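# Load a staple stick onto the open stapler's rail

## Task

Pick one stick of staples out of the tray and lay it over the rail of the opened stapler with its legs pointing downward, pressed fully down onto the rail. The stapler must end up lying flat and resting directly on the table. Release the stick and pull the grippers away before finishing.

## Robot and tools

Robot: two six-joint arms, left_arm and right_arm, each ending in a two-finger parallel gripper. The gripper's fingers point along its own +z axis and close along its y axis. end_effector_position is the point between the finger pads, roughly 5 mm short of the tips.

Frames: the scene frame has its origin at table-top height, halfway between the nominal bases, with +z up and +x pointing out over the table. left_arm sits on the +y side; these names do not match image left and right. Calibrated bases: left_arm at (-0.015, +0.319, +0.032) m, quat_wxyz (+1.000, 0, 0, -0.012); right_arm at (-0.012, -0.324, +0.032) m, quat_wxyz (+1.000, 0, 0, +0.030). Hand positions, orientations, velocities and wrist-camera poses are reported in each arm's own base frame. Fixed cameras and the table use the scene frame. Printed hand poses can be wrong by a few centimetres, worse at long reach.

Joint order, always: waist, shoulder, elbow, forearm roll, wrist pitch, wrist roll. Stated ranges in radians: waist -2.618 to 2.618, shoulder 0.000 to 3.140, elbow -2.967 to 0.000, forearm roll -1.745 to 1.745, wrist pitch -1.220 to 1.220, wrist roll -2.094 to 2.094. Real ends may differ by up to 0.014 rad.

A row is 14 numbers, each in [-1, 1], always for both arms: left_arm's 6 joint values then its opening, then right_arm's 6 joint values then its opening. Joint values are offsets, not poses: scaled so 1.0 equals 2.463 rad, measured from the Joint targets as they stood when the action began (not from the previous row). Repeating an offset in a new action moves the joint further. The opening is absolute: +1 fully open, -1 closed. To keep a gripper unchanged, resend its current command; sending 0 means half open. Closing fully takes about 1.0 s.

Tools:
- execute_actions: actions is a list of actions; each action is a list of up to 15 rows, one per 1/30 s step, and a shorter list repeats its last row to fill 15 steps. An empty list only reports state and images. cameras picks which images come back (omitted, null or ["all"] gives all; [] gives none). An action is rejected for both arms if it would push any joint more than 0.014 rad beyond its range; a malformed or out-of-range first action rejects the whole call.
- move: target is one 14-number row or a list of up to 15 rows; every row's offsets count from the same starting Joint targets, not from the previous row. All joints interpolate together, so the hand travels on a curve and ignores obstacles. speed (rad/s, 0.01 to 3, default 0.5) caps the fastest joint, one value or one per target; blend (rad) rounds corners in a list; opening_speed (per second on the -1..+1 scale, at least 0.2) ramps the grippers; blocking=false returns after about 0.5 s while motion continues. Paths take at least 0.5 s and are cut off past 10 s. The result adds a move: line such as done, off_target, moving, held or fault, plus limits=held when steps were withheld. done does not prove contact or grasp.
- wait: seconds from 0 to 10; arms keep their last command, and a running move carries on.
- stop: brakes a running move; faster moves need more distance.
- zoom_image: camera is one of cam_head_left, cam_head_right, cam_left_wrist, cam_right_wrist; region is [x0, y0, x1, y1] pixels from the top-left, no more than 504 on a side, on that camera's latest image.
- finished_scene: scene is this scene's number (1). Irreversible; call it only when the stick is seated and the grippers are clear.

Result lines: Joint positions gives six angles per arm plus the pad gap in metres (0.070 when fully open). Joint targets is the base for your next offsets. Joint torques is total drive output, weight included, noisy and offset, positive toward larger angles. grip_measured is the finger opening on the command scale. Tool commands lists current gripper commands. "joint command not followed" means the clearance check between arms altered or blocked targets. "joint sent to its limit" means a joint was clamped at its end. MOTOR HOT, TORQUE FAULT and OVER-TEMPERATURE FAULT warn of heat or overload.

Motion limits: each step keeps a joint target within 0.963 rad of its measured angle; targets putting the hand over 70 mm from its measured spot are scaled back; the drive tops out at 3 rad/s. Large changes may need several actions.

Gripping: note grip_measured at first contact and command about 0.05 below it for full force, less for a lighter hold. Items under 2 mm thick get proportionally weaker squeeze. Pad force is around 20 N.

Cameras: all 896x504. cam_head_left and cam_head_right are fixed on a stand behind the arms, about 0.83 m up, looking down over the table; cam_left_wrist and cam_right_wrist ride on the hands and may lag while moving. Calibrations given are approximate; fixed cameras may have shifted slightly.

Avoid: the arms touching or one gripper clamping the other's fingers; contact torque reaching 20.9 N m (waist, shoulder, elbow) or 7.28 N m (wrist joints, whose motors give only about 4 N m), which freezes that arm for 10 s; long holds, stretched poses or pushing at unreachable poses, which heat motors (warning at 65 °C, the arm goes limp at 80 °C). Don't drop or fling the stick, release it while moving, knock the stapler over or off the table, or strike anything hard. Loose objects may get brief outside nudges. To end a push, command targets back past the measured positions.

Each tool is called after ">>>" as name([rows], argument=value, ...), one row to a line, values as JSON.

## Session

>>> execute_actions(actions=[])

Scene clock: 0.00 s.
left_arm: end_effector_position=(+0.1422, -0.1009, +0.0945) grip_measured=+0.98 end_effector_quat_wxyz=(+0.221, -0.069, +0.958, -0.168) | right_arm: end_effector_position=(+0.2419, +0.0427, +0.1324) grip_measured=+0.99 end_effector_quat_wxyz=(+0.191, -0.526, +0.815, +0.149)
Joint positions: left_arm=[-0.701 0.709 -0.319 0.1 0.712 -0.902 0.069] | right_arm=[-0.263 1.35 -0.857 0.532 1.18 -1.621 0.07]
Joint torques (N m): no reading
Joint targets: left_arm=[-0.701 0.709 -0.319 0.100 0.712 -0.902] | right_arm=[-0.263 1.350 -0.857 0.532 1.180 -1.621]
Tool commands: left_gripper/opening=+1.0 right_gripper/opening=+1.0
camera_calibration:
cam_left_wrist: T_world_to_cam=[[0.0594387, -0.940066, 0.335771, -0.13385], [-0.98745, -0.00606741, 0.157813, 0.122073], [-0.146317, -0.340938, -0.92863, 0.199704], [0, 0, 0, 1]] pos_world=[0.157717, -0.0570009, 0.21113]
cam_right_wrist: T_world_to_cam=[[0.921966, -0.38464, -0.0450589, -0.197131], [-0.37781, -0.918896, 0.113531, 0.114781], [-0.0850731, -0.0876483, -0.992512, 0.280151], [0, 0, 0, 1]] pos_world=[0.248946, 0.054202, 0.256139]

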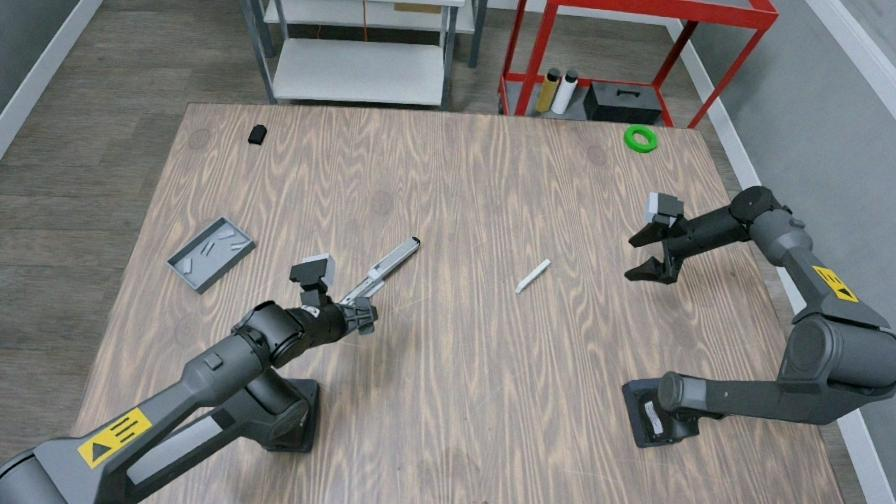

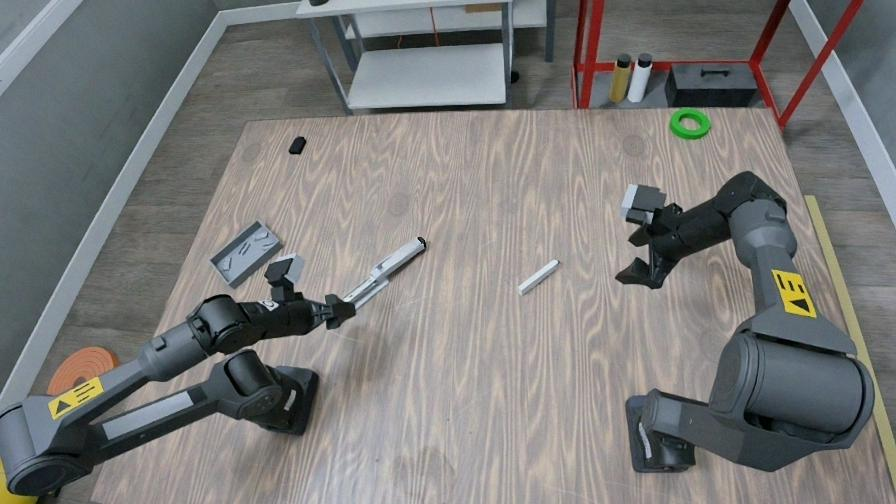

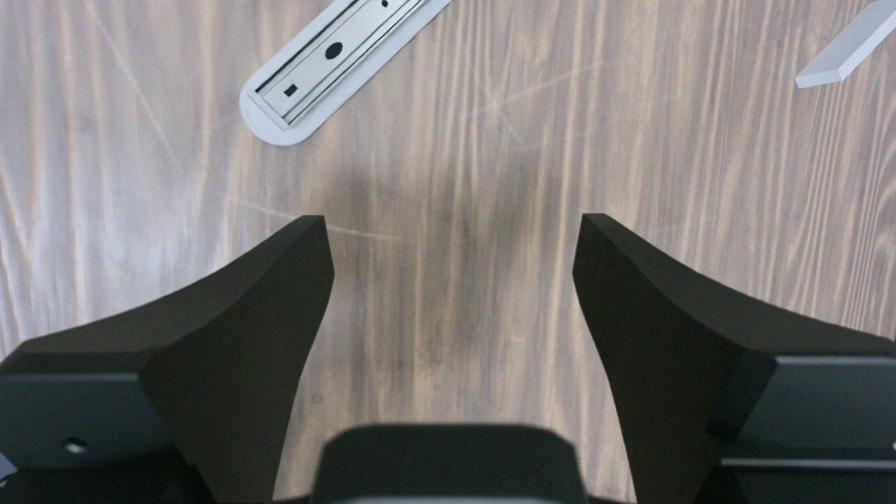

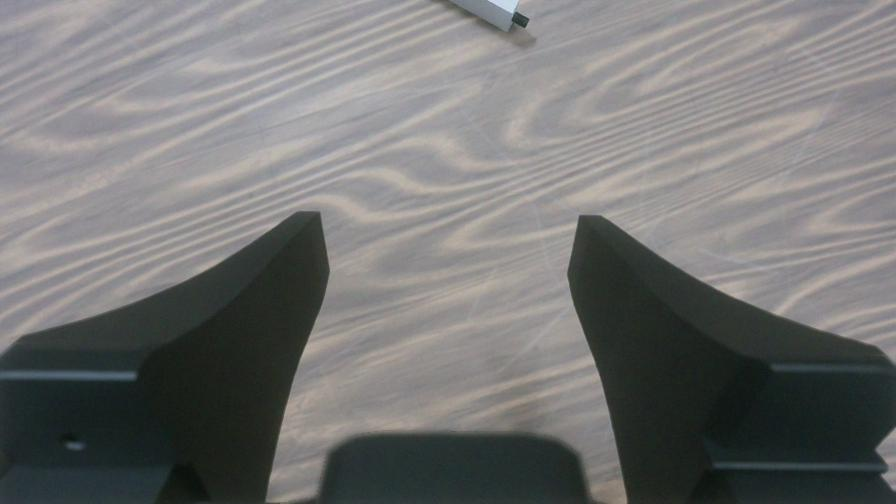

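>>> move(target=[0.5286,0.4079,-0.1847,-0.0406,-0.2427,0.3662,1,0,0,0,0,0,0,1], speed=0.5)

>>> zoom_image(camera="cam_left_wrist", region=[200, 0, 704, 400])

>>> zoom_image(camera="cam_head_left", region=[310, 210, 450, 350])

Scene clock: 8.93 s.
left_arm: end_effector_position=(+0.3181, +0.2184, +0.0398) grip_measured=+0.98 end_effector_quat_wxyz=(+0.284, -0.282, +0.912, +0.088) | right_arm: end_effector_position=(+0.2419, +0.0427, +0.1324) grip_measured=+0.99 end_effector_quat_wxyz=(+0.191, -0.526, +0.815, +0.149)
Joint positions: left_arm=[0.602 1.715 -0.774 0 0.114 0.001 0.069] | right_arm=[-0.263 1.35 -0.857 0.532 1.18 -1.621 0.07]
Joint torques (N m): left_arm=[-0.47 -5.62 -3.28 -0.04 -0.32 -0.22] | right_arm=[-0.08 -4.01 -3.27 0.53 0.09 -0.02]
Joint targets: left_arm=[0.601 1.713 -0.774 0.000 0.115 0.000] | right_arm=[-0.263 1.350 -0.857 0.532 1.180 -1.621]
move: done
camera_calibration:
cam_left_wrist: T_world_to_cam=[[0.567636, -0.823092, -0.0175695, 0.00102922], [-0.823144, -0.567801, 0.0060651, 0.382782], [-0.0149681, 0.0110194, -0.999827, 0.167581], [0, 0, 0, 1]] pos_world=[0.317009, 0.216344, 0.165249]
cam_right_wrist: T_world_to_cam=[[0.921966, -0.38464, -0.0450589, -0.197131], [-0.37781, -0.918896, 0.113531, 0.114781], [-0.0850731, -0.0876483, -0.992512, 0.280151], [0, 0, 0, 1]] pos_world=[0.248946, 0.054202, 0.256139]

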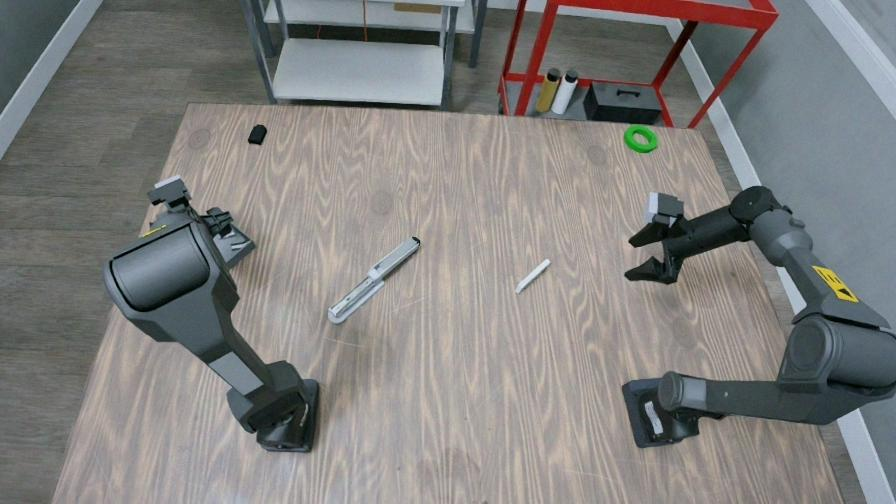

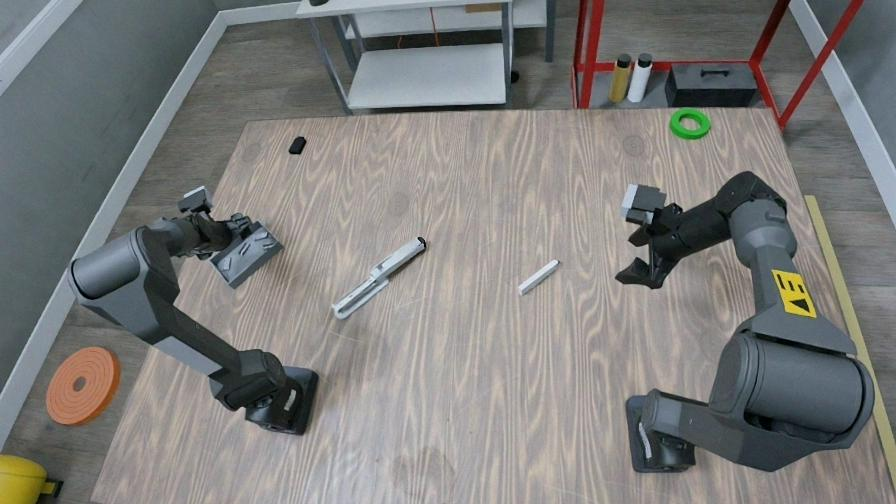

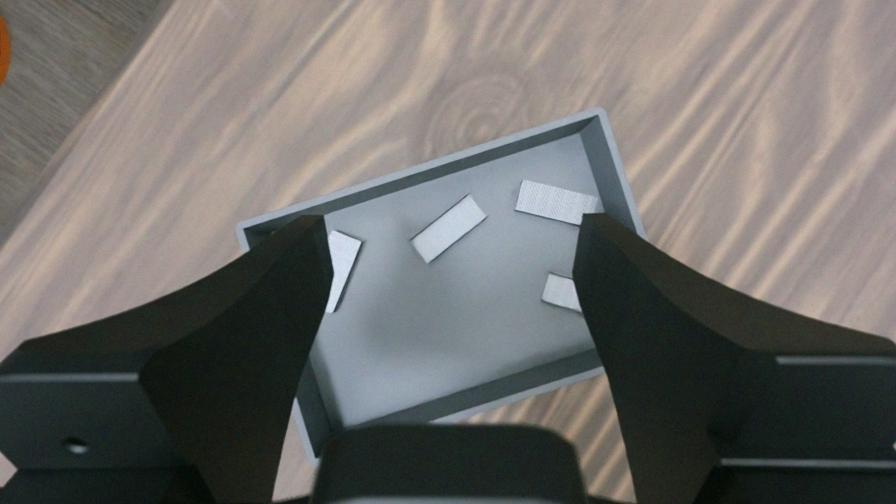

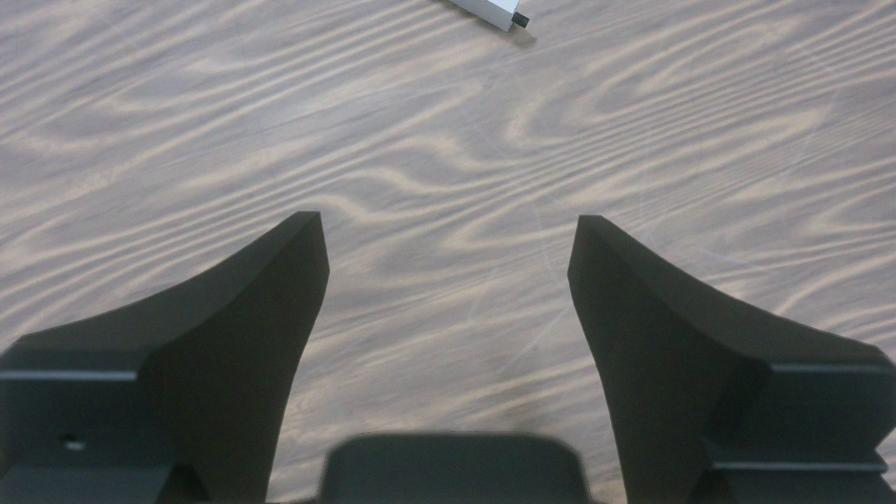

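Scaled by 1.000.

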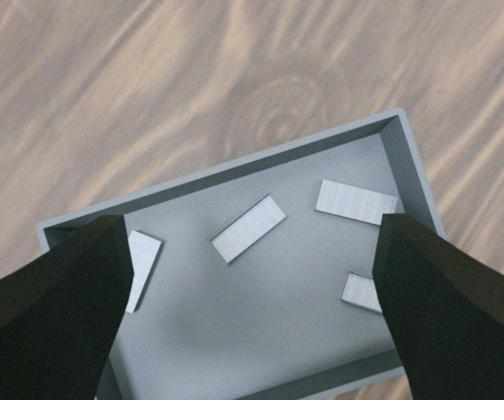

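Scaled by 3.600 from the camera's 896x504 image, which has a finer 1280x720 frame.

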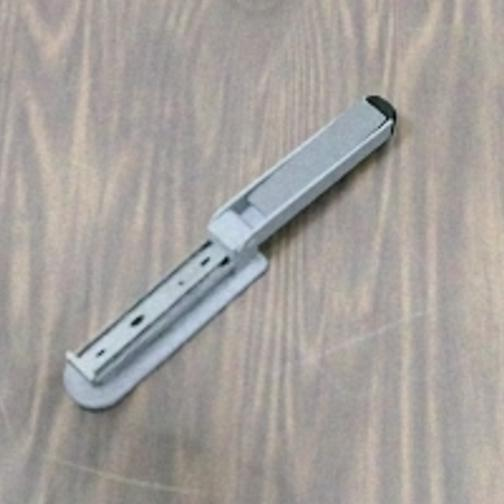

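>>> zoom_image(camera="cam_left_wrist", region=[390, 160, 620, 330])

Scaled by 2.191 from the camera's 896x504 image, which has a finer 1280x720 frame.

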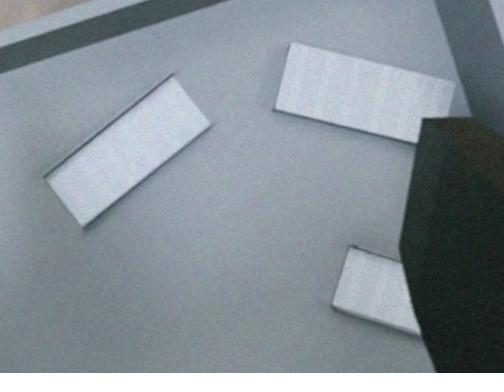

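>>> move(target=[0,0.1508,-0.3507,0,0.4447,0,1,0,0,0,0,0,0,1], speed=0.5, cameras=["cam_left_wrist"])

>>> zoom_image(camera="cam_left_wrist", region=[330, 160, 600, 360])

Scene clock: 14.27 s.
left_arm: end_effector_position=(+0.3424, +0.2351, +0.0606) grip_measured=+0.98 end_effector_quat_wxyz=(+0.001, -0.296, +0.955, +0.000) | right_arm: end_effector_position=(+0.2419, +0.0427, +0.1324) grip_measured=+0.99 end_effector_quat_wxyz=(+0.191, -0.526, +0.815, +0.149)
Joint positions: left_arm=[0.602 2.085 -1.639 0 1.21 0 0.069] | right_arm=[-0.263 1.35 -0.857 0.532 1.18 -1.621 0.07]
Joint torques (N m): left_arm=[-0.32 -7.84 -3.1 0.11 -0.08 -0.18] | right_arm=[0.06 -3.94 -3.3 0.54 0.09 -0.01]
Joint targets: left_arm=[0.601 2.085 -1.637 0.000 1.210 0.000] | right_arm=[-0.263 1.350 -0.857 0.532 1.180 -1.621]
move: done
camera_calibration:
cam_left_wrist: T_world_to_cam=[[0.559978, -0.828354, -0.0159272, 0.00519366], [-0.674949, -0.467254, 0.571067, 0.303557], [-0.480488, -0.309035, -0.820749, 0.412318], [0, 0, 0, 1]] pos_world=[0.400091, 0.273561, 0.165142]
Images, in order (width x height): cam_left_wrist 896x504.

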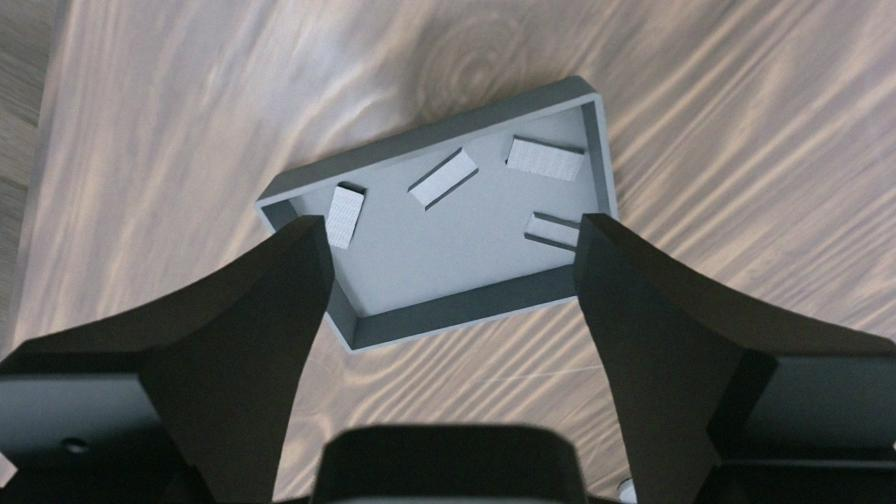

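Scaled by 1.867 from the camera's 896x504 image, which has a finer 1280x720 frame.

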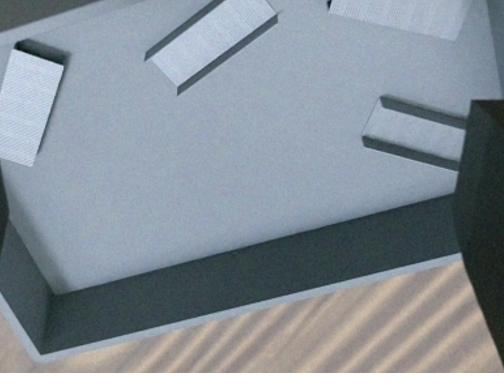

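>>> zoom_image(camera="cam_left_wrist", region=[480, 110, 620, 210])

>>> zoom_image(camera="cam_left_wrist", region=[290, 160, 430, 270])

Scaled by 3.600 from the camera's 896x504 image, which has a finer 1280x720 frame.

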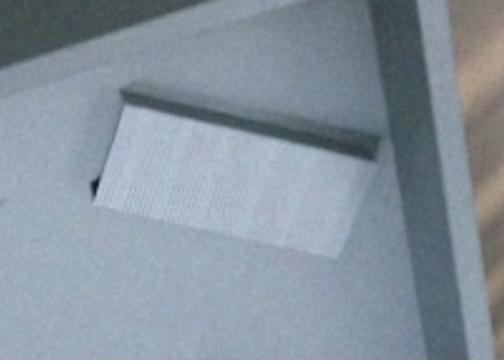

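Scaled by 3.600 from the camera's 896x504 image, which has a finer 1280x720 frame.

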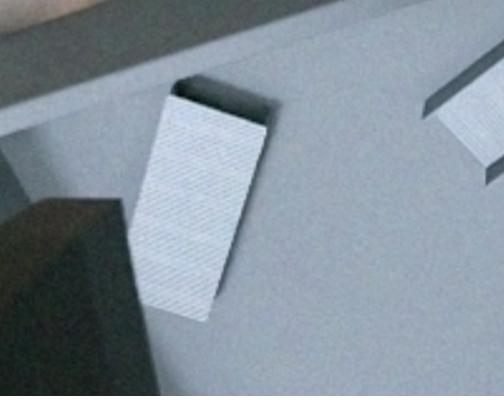

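>>> move(target=[0.058,-0.0198,0.1218,0,-0.1019,0.2063,-0.37,0,0,0,0,0,0,1], speed=0.3, cameras=["cam_left_wrist"])

>>> zoom_image(camera="cam_left_wrist", region=[350, 120, 550, 320])

Scene clock: 22.83 s.
left_arm: end_effector_position=(+0.2785, +0.2567, +0.0099) grip_measured=-0.37 end_effector_quat_wxyz=(+0.000, -0.117, +0.993, +0.000) | right_arm: end_effector_position=(+0.2419, +0.0427, +0.1324) grip_measured=+0.99 end_effector_quat_wxyz=(+0.191, -0.526, +0.815, +0.149)
Joint positions: left_arm=[0.745 2.036 -1.336 0 0.958 0.51 0.022] | right_arm=[-0.263 1.35 -0.857 0.532 1.18 -1.621 0.07]
Joint torques (N m): left_arm=[-0.28 -7.64 -3.99 0.05 0.04 -0.21] | right_arm=[0.08 -4.09 -3.21 0.57 0.1 -0.03]
Joint targets: left_arm=[0.744 2.036 -1.337 0.000 0.959 0.508] | right_arm=[-0.263 1.350 -0.857 0.532 1.180 -1.621]
move: done
camera_calibration:
cam_left_wrist: T_world_to_cam=[[0.225972, -0.974011, -0.0154695, 0.188499], [-0.796303, -0.193844, 0.572998, 0.263056], [-0.561105, -0.117163, -0.819411, 0.319932], [0, 0, 0, 1]] pos_world=[0.346393, 0.272076, 0.114341]
Images, in order (width x height): cam_left_wrist 896x504.

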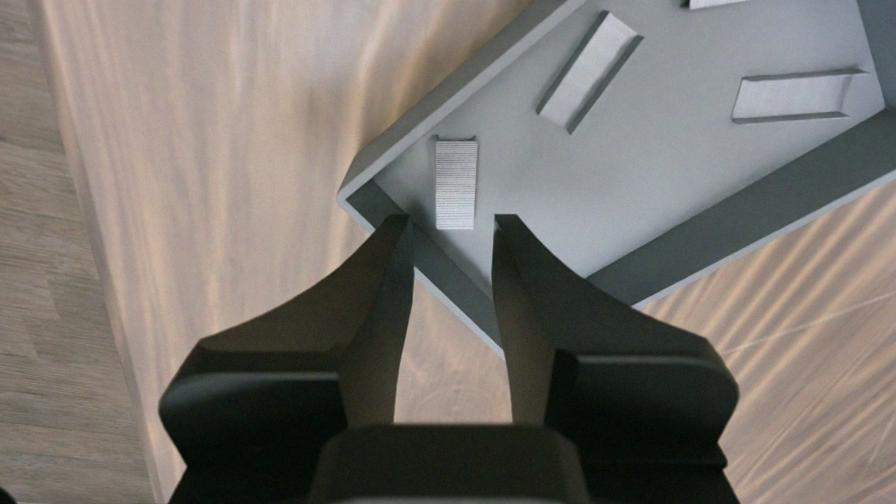

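Scaled by 2.520 from the camera's 896x504 image, which has a finer 1280x720 frame.

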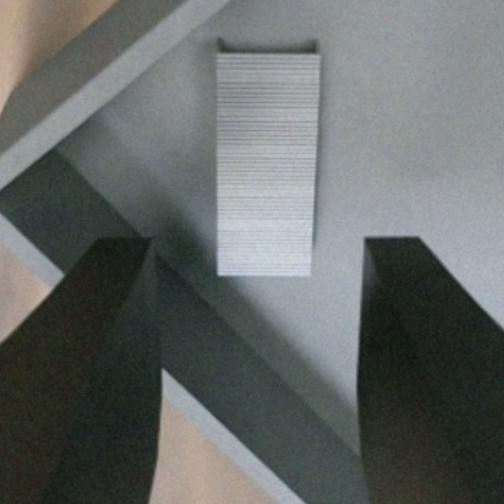

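>>> move(target=[-0.0024,0.0186,0.0051,0,-0.0236,0.0008,-0.46,0,0,0,0,0,0,1], speed=0.1, cameras=["cam_left_wrist"])

>>> zoom_image(camera="cam_left_wrist", region=[350, 120, 550, 320])

Scene clock: 28.17 s.
left_arm: end_effector_position=(+0.2824, +0.2573, -0.0100) grip_measured=-0.46 end_effector_quat_wxyz=(+0.000, -0.114, +0.993, +0.000) | right_arm: end_effector_position=(+0.2419, +0.0427, +0.1324) grip_measured=+0.99 end_effector_quat_wxyz=(+0.191, -0.526, +0.815, +0.149)
Joint positions: left_arm=[0.739 2.082 -1.325 0 0.9 0.51 0.019] | right_arm=[-0.263 1.35 -0.857 0.532 1.18 -1.621 0.07]
Joint torques (N m): left_arm=[-0.29 -7.53 -3.05 -0.01 0.03 0.2] | right_arm=[-0.04 -4.15 -3.31 0.55 0.1 -0.02]
Joint targets: left_arm=[0.738 2.082 -1.325 0.000 0.901 0.510] | right_arm=[-0.263 1.350 -0.857 0.532 1.180 -1.621]
move: done
camera_calibration:
cam_left_wrist: T_world_to_cam=[[0.220308, -0.975299, -0.0160048, 0.189813], [-0.797872, -0.189619, 0.572229, 0.276915], [-0.561129, -0.113297, -0.819938, 0.304855], [0, 0, 0, 1]] pos_world=[0.350188, 0.272172, 0.0945414]
Images, in order (width x height): cam_left_wrist 896x504.

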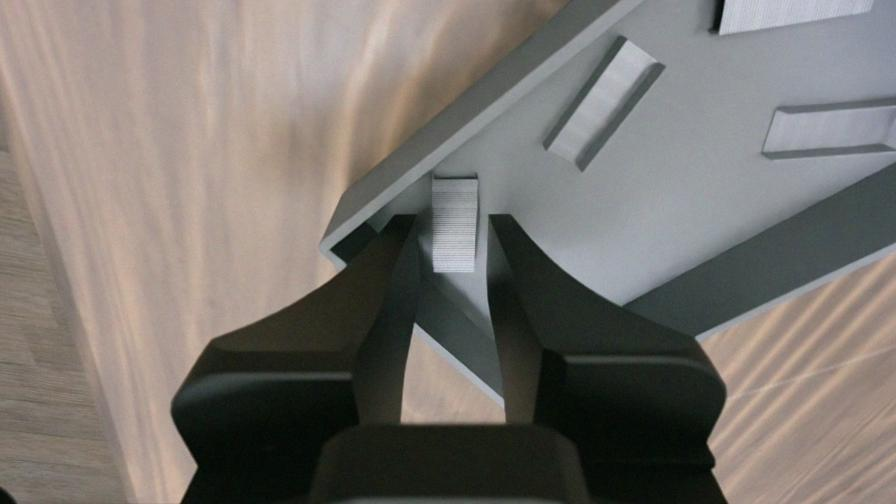

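Scaled by 2.520 from the camera's 896x504 image, which has a finer 1280x720 frame.

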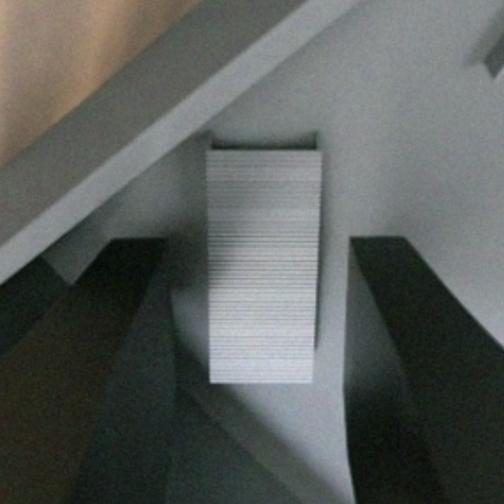

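>>> move(target=[-0.0009,0.0073,0.0045,0,-0.0118,0,-0.46,0,0,0,0,0,0,1], speed=0.05, cameras=["cam_left_wrist"])

>>> zoom_image(camera="cam_left_wrist", region=[350, 120, 550, 320])

Scene clock: 30.60 s.
left_arm: end_effector_position=(+0.2830, +0.2565, -0.0190) grip_measured=-0.46 end_effector_quat_wxyz=(+0.000, -0.113, +0.994, +0.000) | right_arm: end_effector_position=(+0.2419, +0.0427, +0.1324) grip_measured=+0.99 end_effector_quat_wxyz=(+0.191, -0.526, +0.815, +0.149)
Joint positions: left_arm=[0.736 2.1 -1.313 0 0.871 0.51 0.019] | right_arm=[-0.263 1.35 -0.857 0.532 1.18 -1.621 0.07]
Joint torques (N m): left_arm=[-0.29 -7.09 -2.82 -0.05 0.02 0.18] | right_arm=[-0.13 -4.14 -3.3 0.59 0.09 -0.01]
Joint targets: left_arm=[0.736 2.100 -1.314 0.000 0.872 0.510] | right_arm=[-0.263 1.350 -0.857 0.532 1.180 -1.621]
move: done
camera_calibration:
cam_left_wrist: T_world_to_cam=[[0.217649, -0.975896, -0.0160101, 0.189635], [-0.798387, -0.187448, 0.572225, 0.282025], [-0.561433, -0.111762, -0.81994, 0.297445], [0, 0, 0, 1]] pos_world=[0.350887, 0.271172, 0.0855414]
Images, in order (width x height): cam_left_wrist 896x504.

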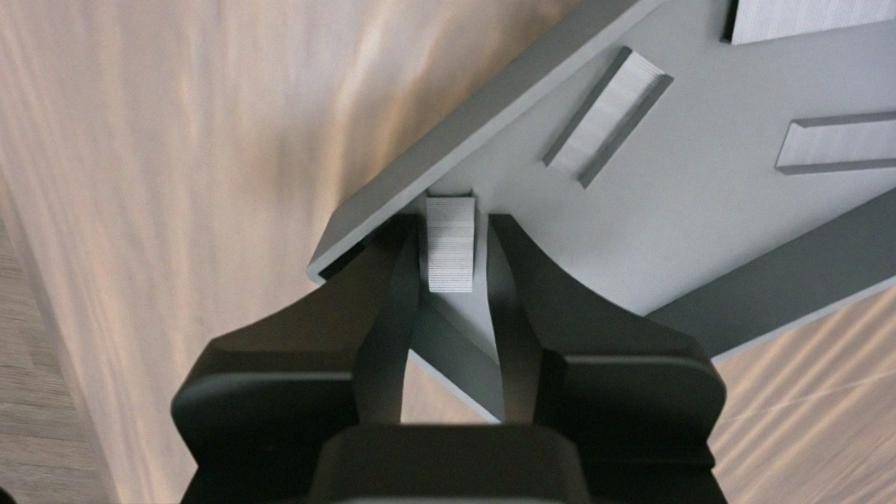

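Scaled by 2.520 from the camera's 896x504 image, which has a finer 1280x720 frame.

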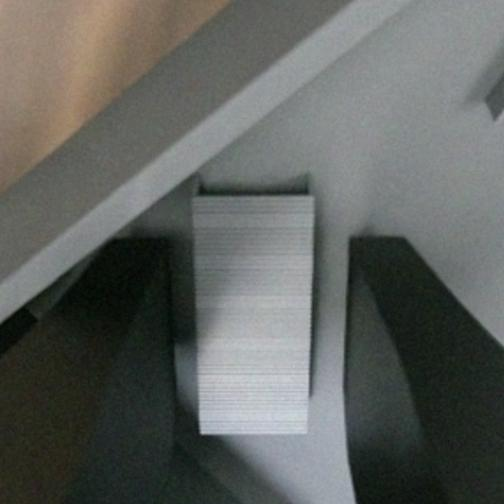

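>>> move(target=[0,0.0016,0.001,0,-0.0026,0,-0.46,0,0,0,0,0,0,1], speed=0.03, cameras=[])

>>> move(target=[0,0.0008,0.0005,0,-0.0013,0,-0.46,0,0,0,0,0,0,1], speed=0.03, cameras=[])

Scene clock: 34.73 s.
left_arm: end_effector_position=(+0.2830, +0.2565, -0.0206) grip_measured=-0.46 end_effector_quat_wxyz=(+0.000, -0.113, +0.994, +0.000) | right_arm: end_effector_position=(+0.2419, +0.0427, +0.1324) grip_measured=+0.99 end_effector_quat_wxyz=(+0.191, -0.526, +0.815, +0.149)
Joint positions: left_arm=[0.736 2.103 -1.312 0 0.866 0.51 0.019] | right_arm=[-0.263 1.35 -0.857 0.532 1.18 -1.621 0.07]
Joint torques (N m): left_arm=[-0.05 -7 -2.58 -0.06 -0.05 0.15] | right_arm=[0.07 -4.06 -3.4 0.55 0.1 -0.03]
Joint targets: left_arm=[0.736 2.104 -1.311 0.000 0.865 0.510] | right_arm=[-0.263 1.350 -0.857 0.532 1.180 -1.621]
move: done
No camera images: "cameras" was empty.

Scene clock: 35.43 s.
left_arm: end_effector_position=(+0.2831, +0.2566, -0.0218) grip_measured=-0.46 end_effector_quat_wxyz=(+0.000, -0.113, +0.994, +0.000) | right_arm: end_effector_position=(+0.2419, +0.0427, +0.1324) grip_measured=+0.99 end_effector_quat_wxyz=(+0.191, -0.526, +0.815, +0.149)
Joint positions: left_arm=[0.736 2.106 -1.311 0 0.862 0.51 0.019] | right_arm=[-0.263 1.35 -0.857 0.532 1.18 -1.621 0.07]
Joint torques (N m): left_arm=[-0.01 -6.92 -2.65 -0.05 -0.05 0.14] | right_arm=[-0.13 -4.06 -3.22 0.56 0.08 0]
Joint targets: left_arm=[0.736 2.106 -1.310 0.000 0.862 0.510] | right_arm=[-0.263 1.350 -0.857 0.532 1.180 -1.621]
move: done
No camera images: "cameras" was empty.

>>> move(target=[0,0.0008,0.0005,0,-0.0013,0,-0.46,0,0,0,0,0,0,1], speed=0.03, cameras=[])

>>> move(target=[0,0.0008,0.0005,0,-0.0013,0,-0.46,0,0,0,0,0,0,1], speed=0.03, cameras=["cam_left_wrist"])

>>> zoom_image(camera="cam_left_wrist", region=[350, 120, 550, 320])

Scene clock: 37.70 s.
left_arm: end_effector_position=(+0.2829, +0.2564, -0.0229) grip_measured=-0.46 end_effector_quat_wxyz=(+0.000, -0.113, +0.994, +0.000) | right_arm: end_effector_position=(+0.2419, +0.0427, +0.1324) grip_measured=+0.99 end_effector_quat_wxyz=(+0.191, -0.526, +0.815, +0.149)
Joint positions: left_arm=[0.736 2.107 -1.309 0 0.86 0.51 0.019] | right_arm=[-0.263 1.35 -0.857 0.532 1.18 -1.621 0.07]
Joint torques (N m): left_arm=[0.13 -6.92 -2.62 0.01 -0.06 0.13] | right_arm=[-0.11 -3.88 -3.33 0.53 0.11 0]
Joint targets: left_arm=[0.736 2.108 -1.309 0.000 0.859 0.510] | right_arm=[-0.263 1.350 -0.857 0.532 1.180 -1.621]
move: done
No camera images: "cameras" was empty.

Scene clock: 38.40 s.
left_arm: end_effector_position=(+0.2831, +0.2565, -0.0238) grip_measured=-0.46 end_effector_quat_wxyz=(+0.000, -0.113, +0.994, +0.000) | right_arm: end_effector_position=(+0.2419, +0.0427, +0.1324) grip_measured=+0.99 end_effector_quat_wxyz=(+0.191, -0.526, +0.815, +0.149)
Joint positions: left_arm=[0.736 2.109 -1.308 0 0.856 0.51 0.019] | right_arm=[-0.263 1.35 -0.857 0.532 1.18 -1.621 0.07]
Joint torques (N m): left_arm=[0.17 -6.9 -2.67 0.03 -0.07 0.12] | right_arm=[0.13 -3.94 -3.19 0.57 0.1 -0.04]
Joint targets: left_arm=[0.736 2.109 -1.307 0.000 0.856 0.510] | right_arm=[-0.263 1.350 -0.857 0.532 1.180 -1.621]
move: done
camera_calibration:
cam_left_wrist: T_world_to_cam=[[0.21765, -0.975892, -0.0162537, 0.189577], [-0.798663, -0.187646, 0.571774, 0.284901], [-0.561039, -0.111465, -0.82025, 0.293397], [0, 0, 0, 1]] pos_world=[0.350886, 0.271171, 0.0808413]
Images, in order (width x height): cam_left_wrist 896x504.

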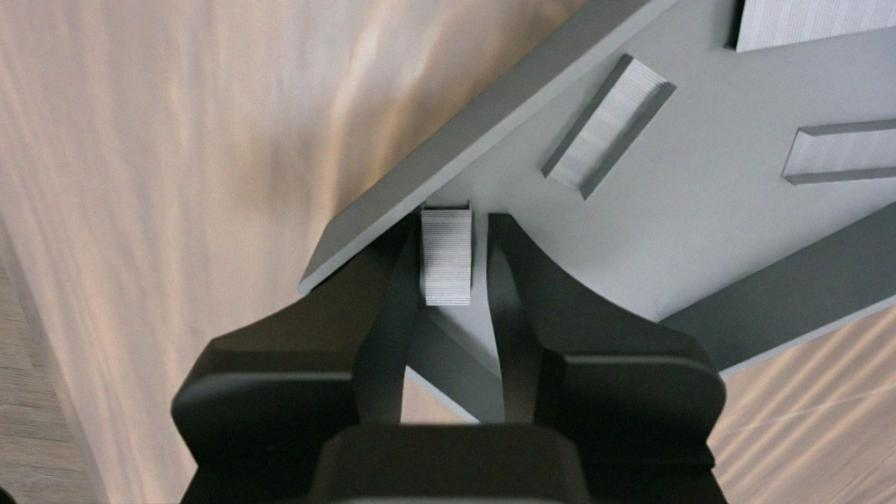

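Scaled by 2.520 from the camera's 896x504 image, which has a finer 1280x720 frame.

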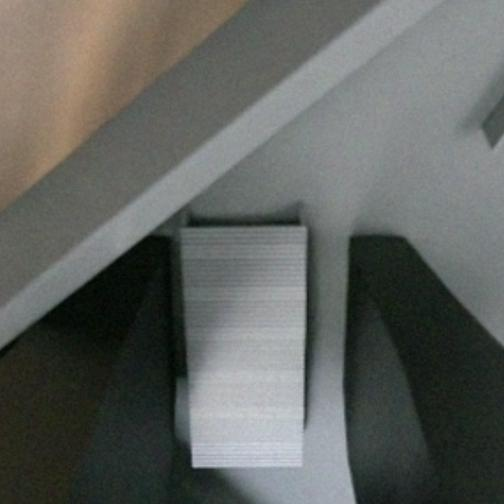

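>>> move(target=[-0.0012,0.0008,0.0005,0,-0.0013,0,-0.46,0,0,0,0,0,0,1], speed=0.03, cameras=[])

>>> move(target=[0,0,0,0,0,0,-0.77,0,0,0,0,0,0,1], opening_speed=0.2, cameras=["cam_left_wrist"])

>>> zoom_image(camera="cam_left_wrist", region=[350, 120, 550, 320])

Scene clock: 41.03 s.
left_arm: end_effector_position=(+0.2836, +0.2555, -0.0248) grip_measured=-0.46 end_effector_quat_wxyz=(+0.000, -0.111, +0.994, +0.000) | right_arm: end_effector_position=(+0.2419, +0.0427, +0.1324) grip_measured=+0.99 end_effector_quat_wxyz=(+0.191, -0.526, +0.815, +0.149)
Joint positions: left_arm=[0.733 2.111 -1.306 0 0.853 0.51 0.019] | right_arm=[-0.263 1.35 -0.857 0.532 1.18 -1.621 0.07]
Joint torques (N m): left_arm=[-0.44 -7.04 -2.68 0.09 -0.07 0.1] | right_arm=[0.03 -4 -3.14 0.55 0.09 -0.01]
Joint targets: left_arm=[0.733 2.111 -1.306 0.000 0.853 0.510] | right_arm=[-0.263 1.350 -0.857 0.532 1.180 -1.621]
move: done
No camera images: "cameras" was empty.

Scene clock: 42.80 s.
left_arm: end_effector_position=(+0.2836, +0.2555, -0.0248) grip_measured=-0.65 end_effector_quat_wxyz=(+0.000, -0.111, +0.994, +0.000) | right_arm: end_effector_position=(+0.2419, +0.0427, +0.1324) grip_measured=+0.99 end_effector_quat_wxyz=(+0.191, -0.526, +0.815, +0.149)
Joint positions: left_arm=[0.733 2.111 -1.306 0 0.853 0.51 0.012] | right_arm=[-0.263 1.35 -0.857 0.532 1.18 -1.621 0.07]
Joint torques (N m): left_arm=[-0.41 -7.36 -2.81 0.11 0.02 0.09] | right_arm=[0.01 -4.08 -3.29 0.56 0.1 -0.03]
Joint targets: left_arm=[0.733 2.111 -1.306 0.000 0.853 0.510] | right_arm=[-0.263 1.350 -0.857 0.532 1.180 -1.621]
move: done
camera_calibration:
cam_left_wrist: T_world_to_cam=[[0.214816, -0.976525, -0.0159245, 0.189376], [-0.79886, -0.185067, 0.572339, 0.28525], [-0.56185, -0.110226, -0.819862, 0.292592], [0, 0, 0, 1]] pos_world=[0.351587, 0.269972, 0.0796414]
Images, in order (width x height): cam_left_wrist 896x504.

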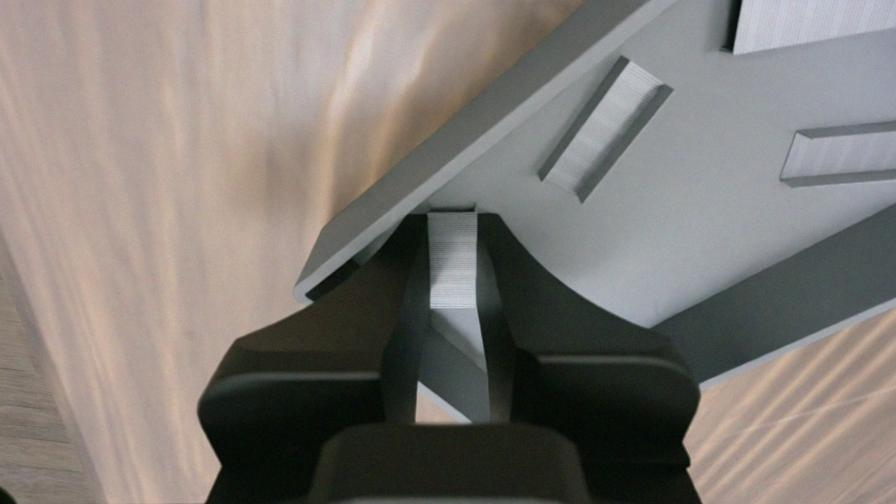

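Scaled by 2.520 from the camera's 896x504 image, which has a finer 1280x720 frame.

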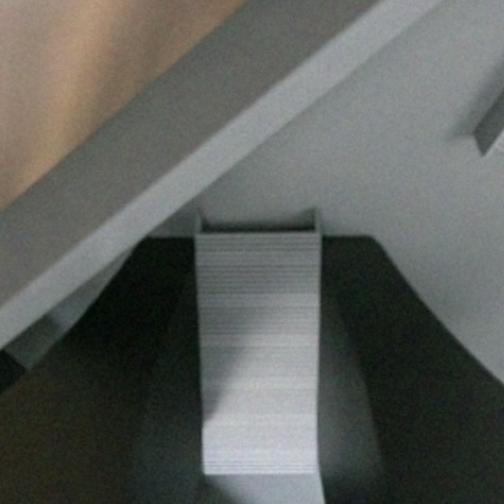

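>>> move(target=[0,-0.0524,-0.0474,0,0.0998,0,-0.77,0,0,0,0,0,0,1], speed=0.1, cameras=["cam_left_wrist"])

>>> zoom_image(camera="cam_left_wrist", region=[350, 120, 550, 320])

Scene clock: 47.10 s.
left_arm: end_effector_position=(+0.2835, +0.2555, +0.0503) grip_measured=-0.65 end_effector_quat_wxyz=(+0.000, -0.111, +0.994, +0.000) | right_arm: end_effector_position=(+0.2419, +0.0427, +0.1324) grip_measured=+0.99 end_effector_quat_wxyz=(+0.191, -0.526, +0.815, +0.149)
Joint positions: left_arm=[0.733 1.982 -1.423 0 1.099 0.51 0.012] | right_arm=[-0.263 1.35 -0.857 0.532 1.18 -1.621 0.07]
Joint torques (N m): left_arm=[-0.36 -7.04 -3.73 0.08 -0.08 0.06] | right_arm=[-0.03 -4.11 -3.35 0.57 0.11 -0.03]
Joint targets: left_arm=[0.733 1.982 -1.423 0.000 1.098 0.510] | right_arm=[-0.263 1.350 -0.857 0.532 1.180 -1.621]
move: done
camera_calibration:
cam_left_wrist: T_world_to_cam=[[0.214966, -0.976492, -0.01591, 0.19053], [-0.798825, -0.185179, 0.572353, 0.242203], [-0.561844, -0.110327, -0.819853, 0.354131], [0, 0, 0, 1]] pos_world=[0.351487, 0.269972, 0.154741]
Images, in order (width x height): cam_left_wrist 896x504.

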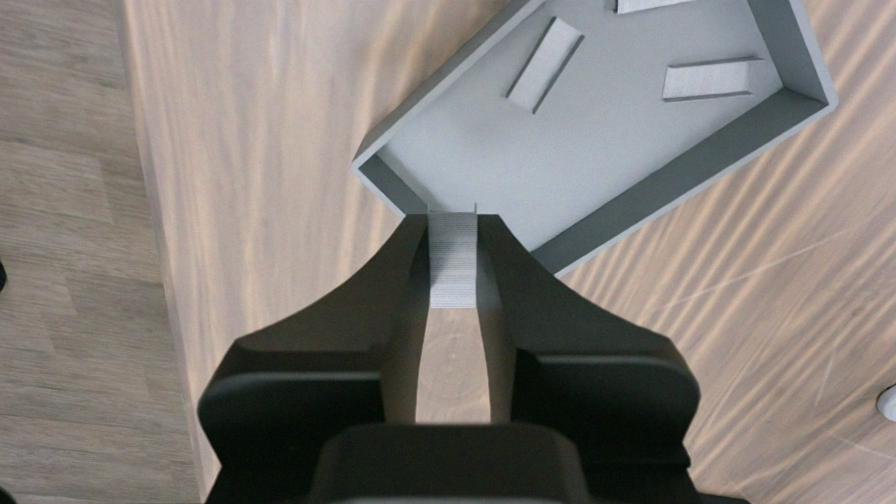

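Scaled by 2.520 from the camera's 896x504 image, which has a finer 1280x720 frame.

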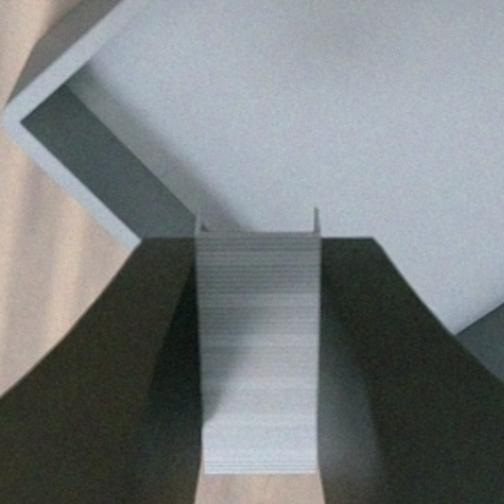

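>>> move(target=[-0.4451,-0.1811,0.2541,0,-0.0727,-0.057,-0.77,0,0,0,0,0,0,1], speed=0.4)

>>> zoom_image(camera="cam_left_wrist", region=[330, 50, 570, 330])

Scene clock: 53.10 s.
left_arm: end_effector_position=(+0.2250, -0.0857, +0.0500) grip_measured=-0.65 end_effector_quat_wxyz=(-0.001, +0.359, +0.933, +0.000) | right_arm: end_effector_position=(+0.2419, +0.0427, +0.1324) grip_measured=+0.99 end_effector_quat_wxyz=(+0.191, -0.526, +0.815, +0.149)
Joint positions: left_arm=[-0.364 1.535 -0.796 0 0.92 0.37 0.012] | right_arm=[-0.263 1.35 -0.857 0.532 1.18 -1.621 0.07]
Joint torques (N m): left_arm=[0.9 -3.83 -3.88 0.02 -0.07 -0.16] | right_arm=[0.01 -4.09 -3.23 0.57 0.1 -0.02]
Joint targets: left_arm=[-0.363 1.536 -0.797 0.000 0.919 0.370] | right_arm=[-0.263 1.350 -0.857 0.532 1.180 -1.621]
move: done
camera_calibration:
cam_left_wrist: T_world_to_cam=[[-0.674579, -0.738045, -0.0152675, 0.0905193], [-0.610446, 0.546085, 0.573712, 0.152622], [-0.415088, 0.396334, -0.818915, 0.293707], [0, 0, 0, 1]] pos_world=[0.276144, -0.132944, 0.154341]
cam_right_wrist: T_world_to_cam=[[0.921966, -0.38464, -0.0450589, -0.197131], [-0.37781, -0.918896, 0.113531, 0.114781], [-0.0850731, -0.0876483, -0.992512, 0.280151], [0, 0, 0, 1]] pos_world=[0.248946, 0.054202, 0.256139]

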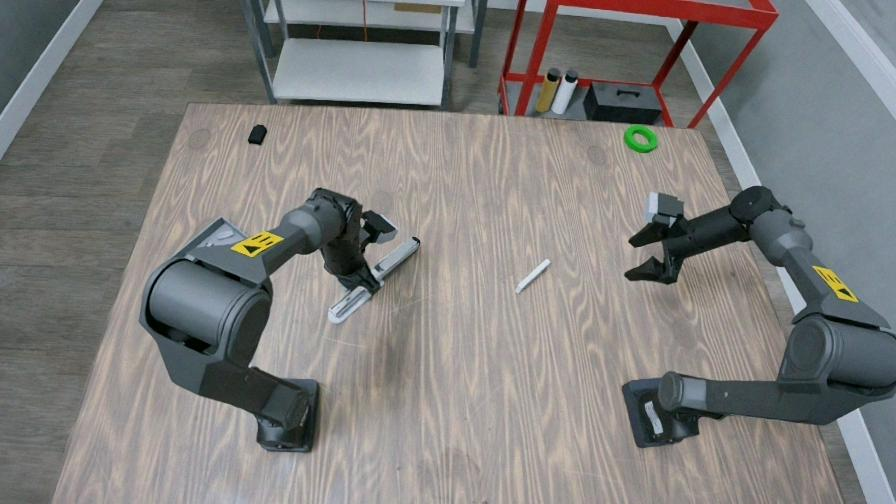

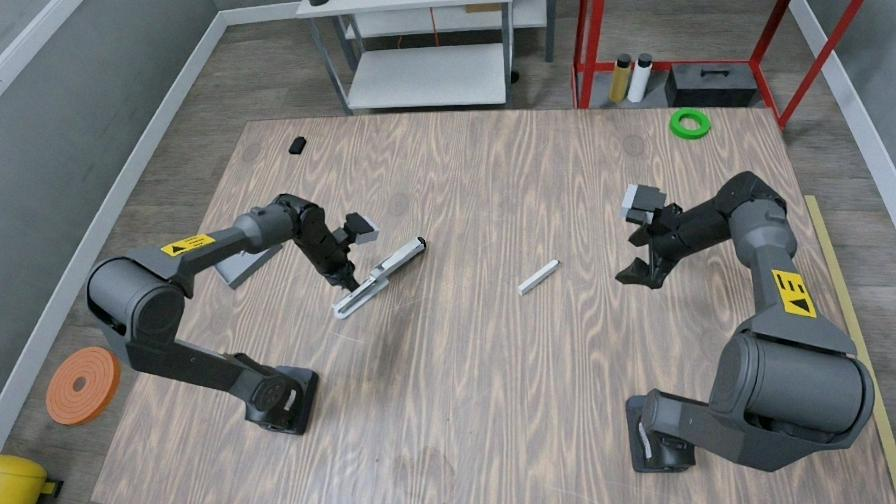

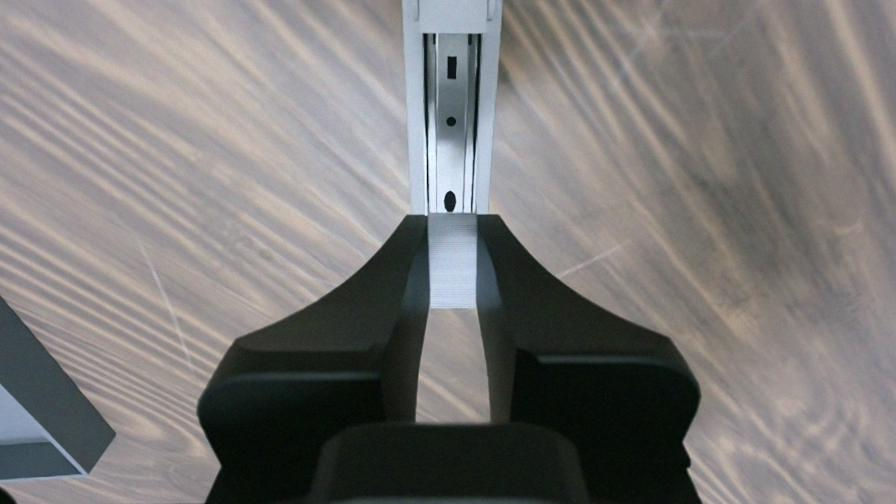

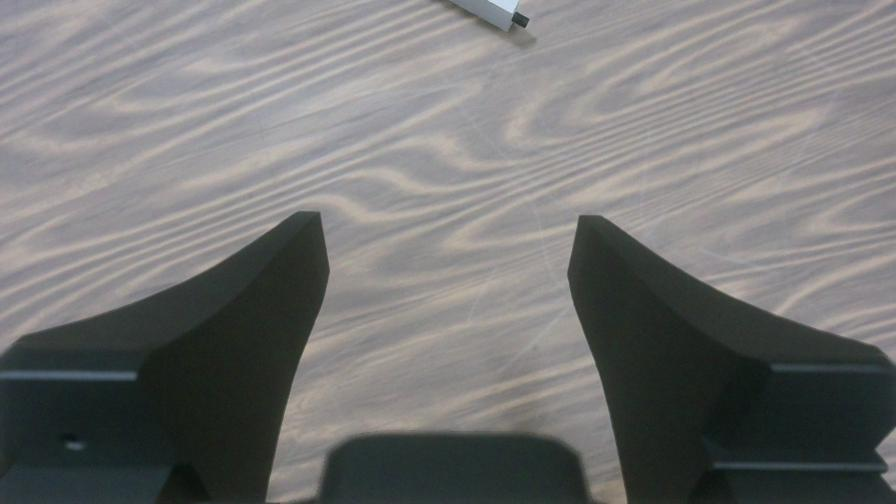

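Scaled by 1.800 from the camera's 896x504 image, which has a finer 1280x720 frame.

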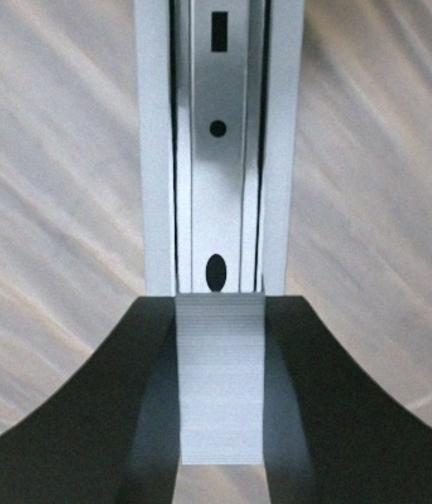

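>>> move(target=[0.0011,0.0371,0.0322,0,-0.0693,0.0097,-0.77,0,0,0,0,0,0,1], speed=0.1, cameras=["cam_left_wrist"])

>>> zoom_image(camera="cam_left_wrist", region=[380, 60, 520, 340])

Scene clock: 58.83 s.
left_arm: end_effector_position=(+0.2256, -0.0852, +0.0121) grip_measured=-0.65 end_effector_quat_wxyz=(+0.000, +0.368, +0.930, +0.000) | right_arm: end_effector_position=(+0.2419, +0.0427, +0.1324) grip_measured=+0.99 end_effector_quat_wxyz=(+0.191, -0.526, +0.815, +0.149)
Joint positions: left_arm=[-0.361 1.628 -0.718 0 0.748 0.393 0.012] | right_arm=[-0.263 1.35 -0.857 0.532 1.18 -1.621 0.07]
Joint torques (N m): left_arm=[0.8 -4.26 -2.81 0.11 0.05 0.16] | right_arm=[-0.1 -4.04 -3.38 0.56 0.08 -0.04]
Joint targets: left_arm=[-0.360 1.628 -0.718 0.000 0.749 0.394] | right_arm=[-0.263 1.350 -0.857 0.532 1.180 -1.621]
move: done
camera_calibration:
cam_left_wrist: T_world_to_cam=[[-0.68982, -0.723809, -0.0157756, 0.0953191], [-0.599707, 0.559066, 0.572536, 0.173232], [-0.405587, 0.404407, -0.819728, 0.261329], [0, 0, 0, 1]] pos_world=[0.275633, -0.133538, 0.116541]
Images, in order (width x height): cam_left_wrist 896x504.

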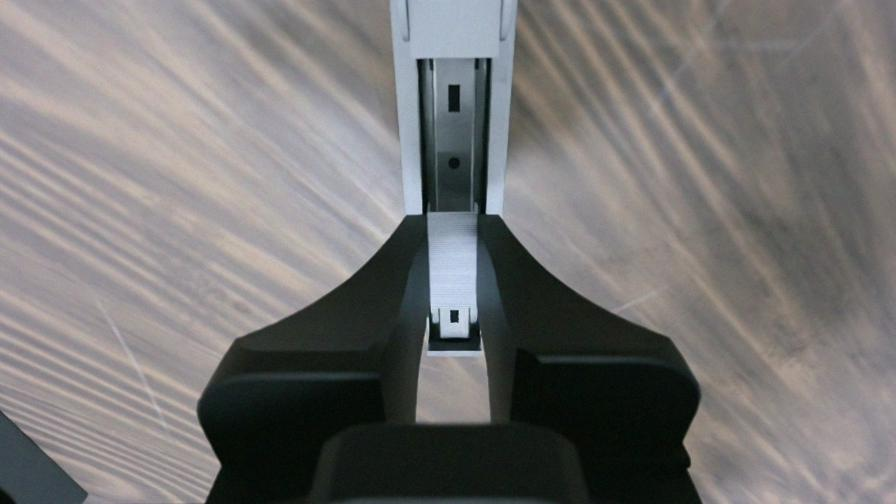

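Scaled by 1.800 from the camera's 896x504 image, which has a finer 1280x720 frame.

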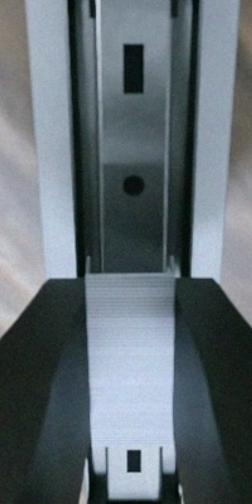

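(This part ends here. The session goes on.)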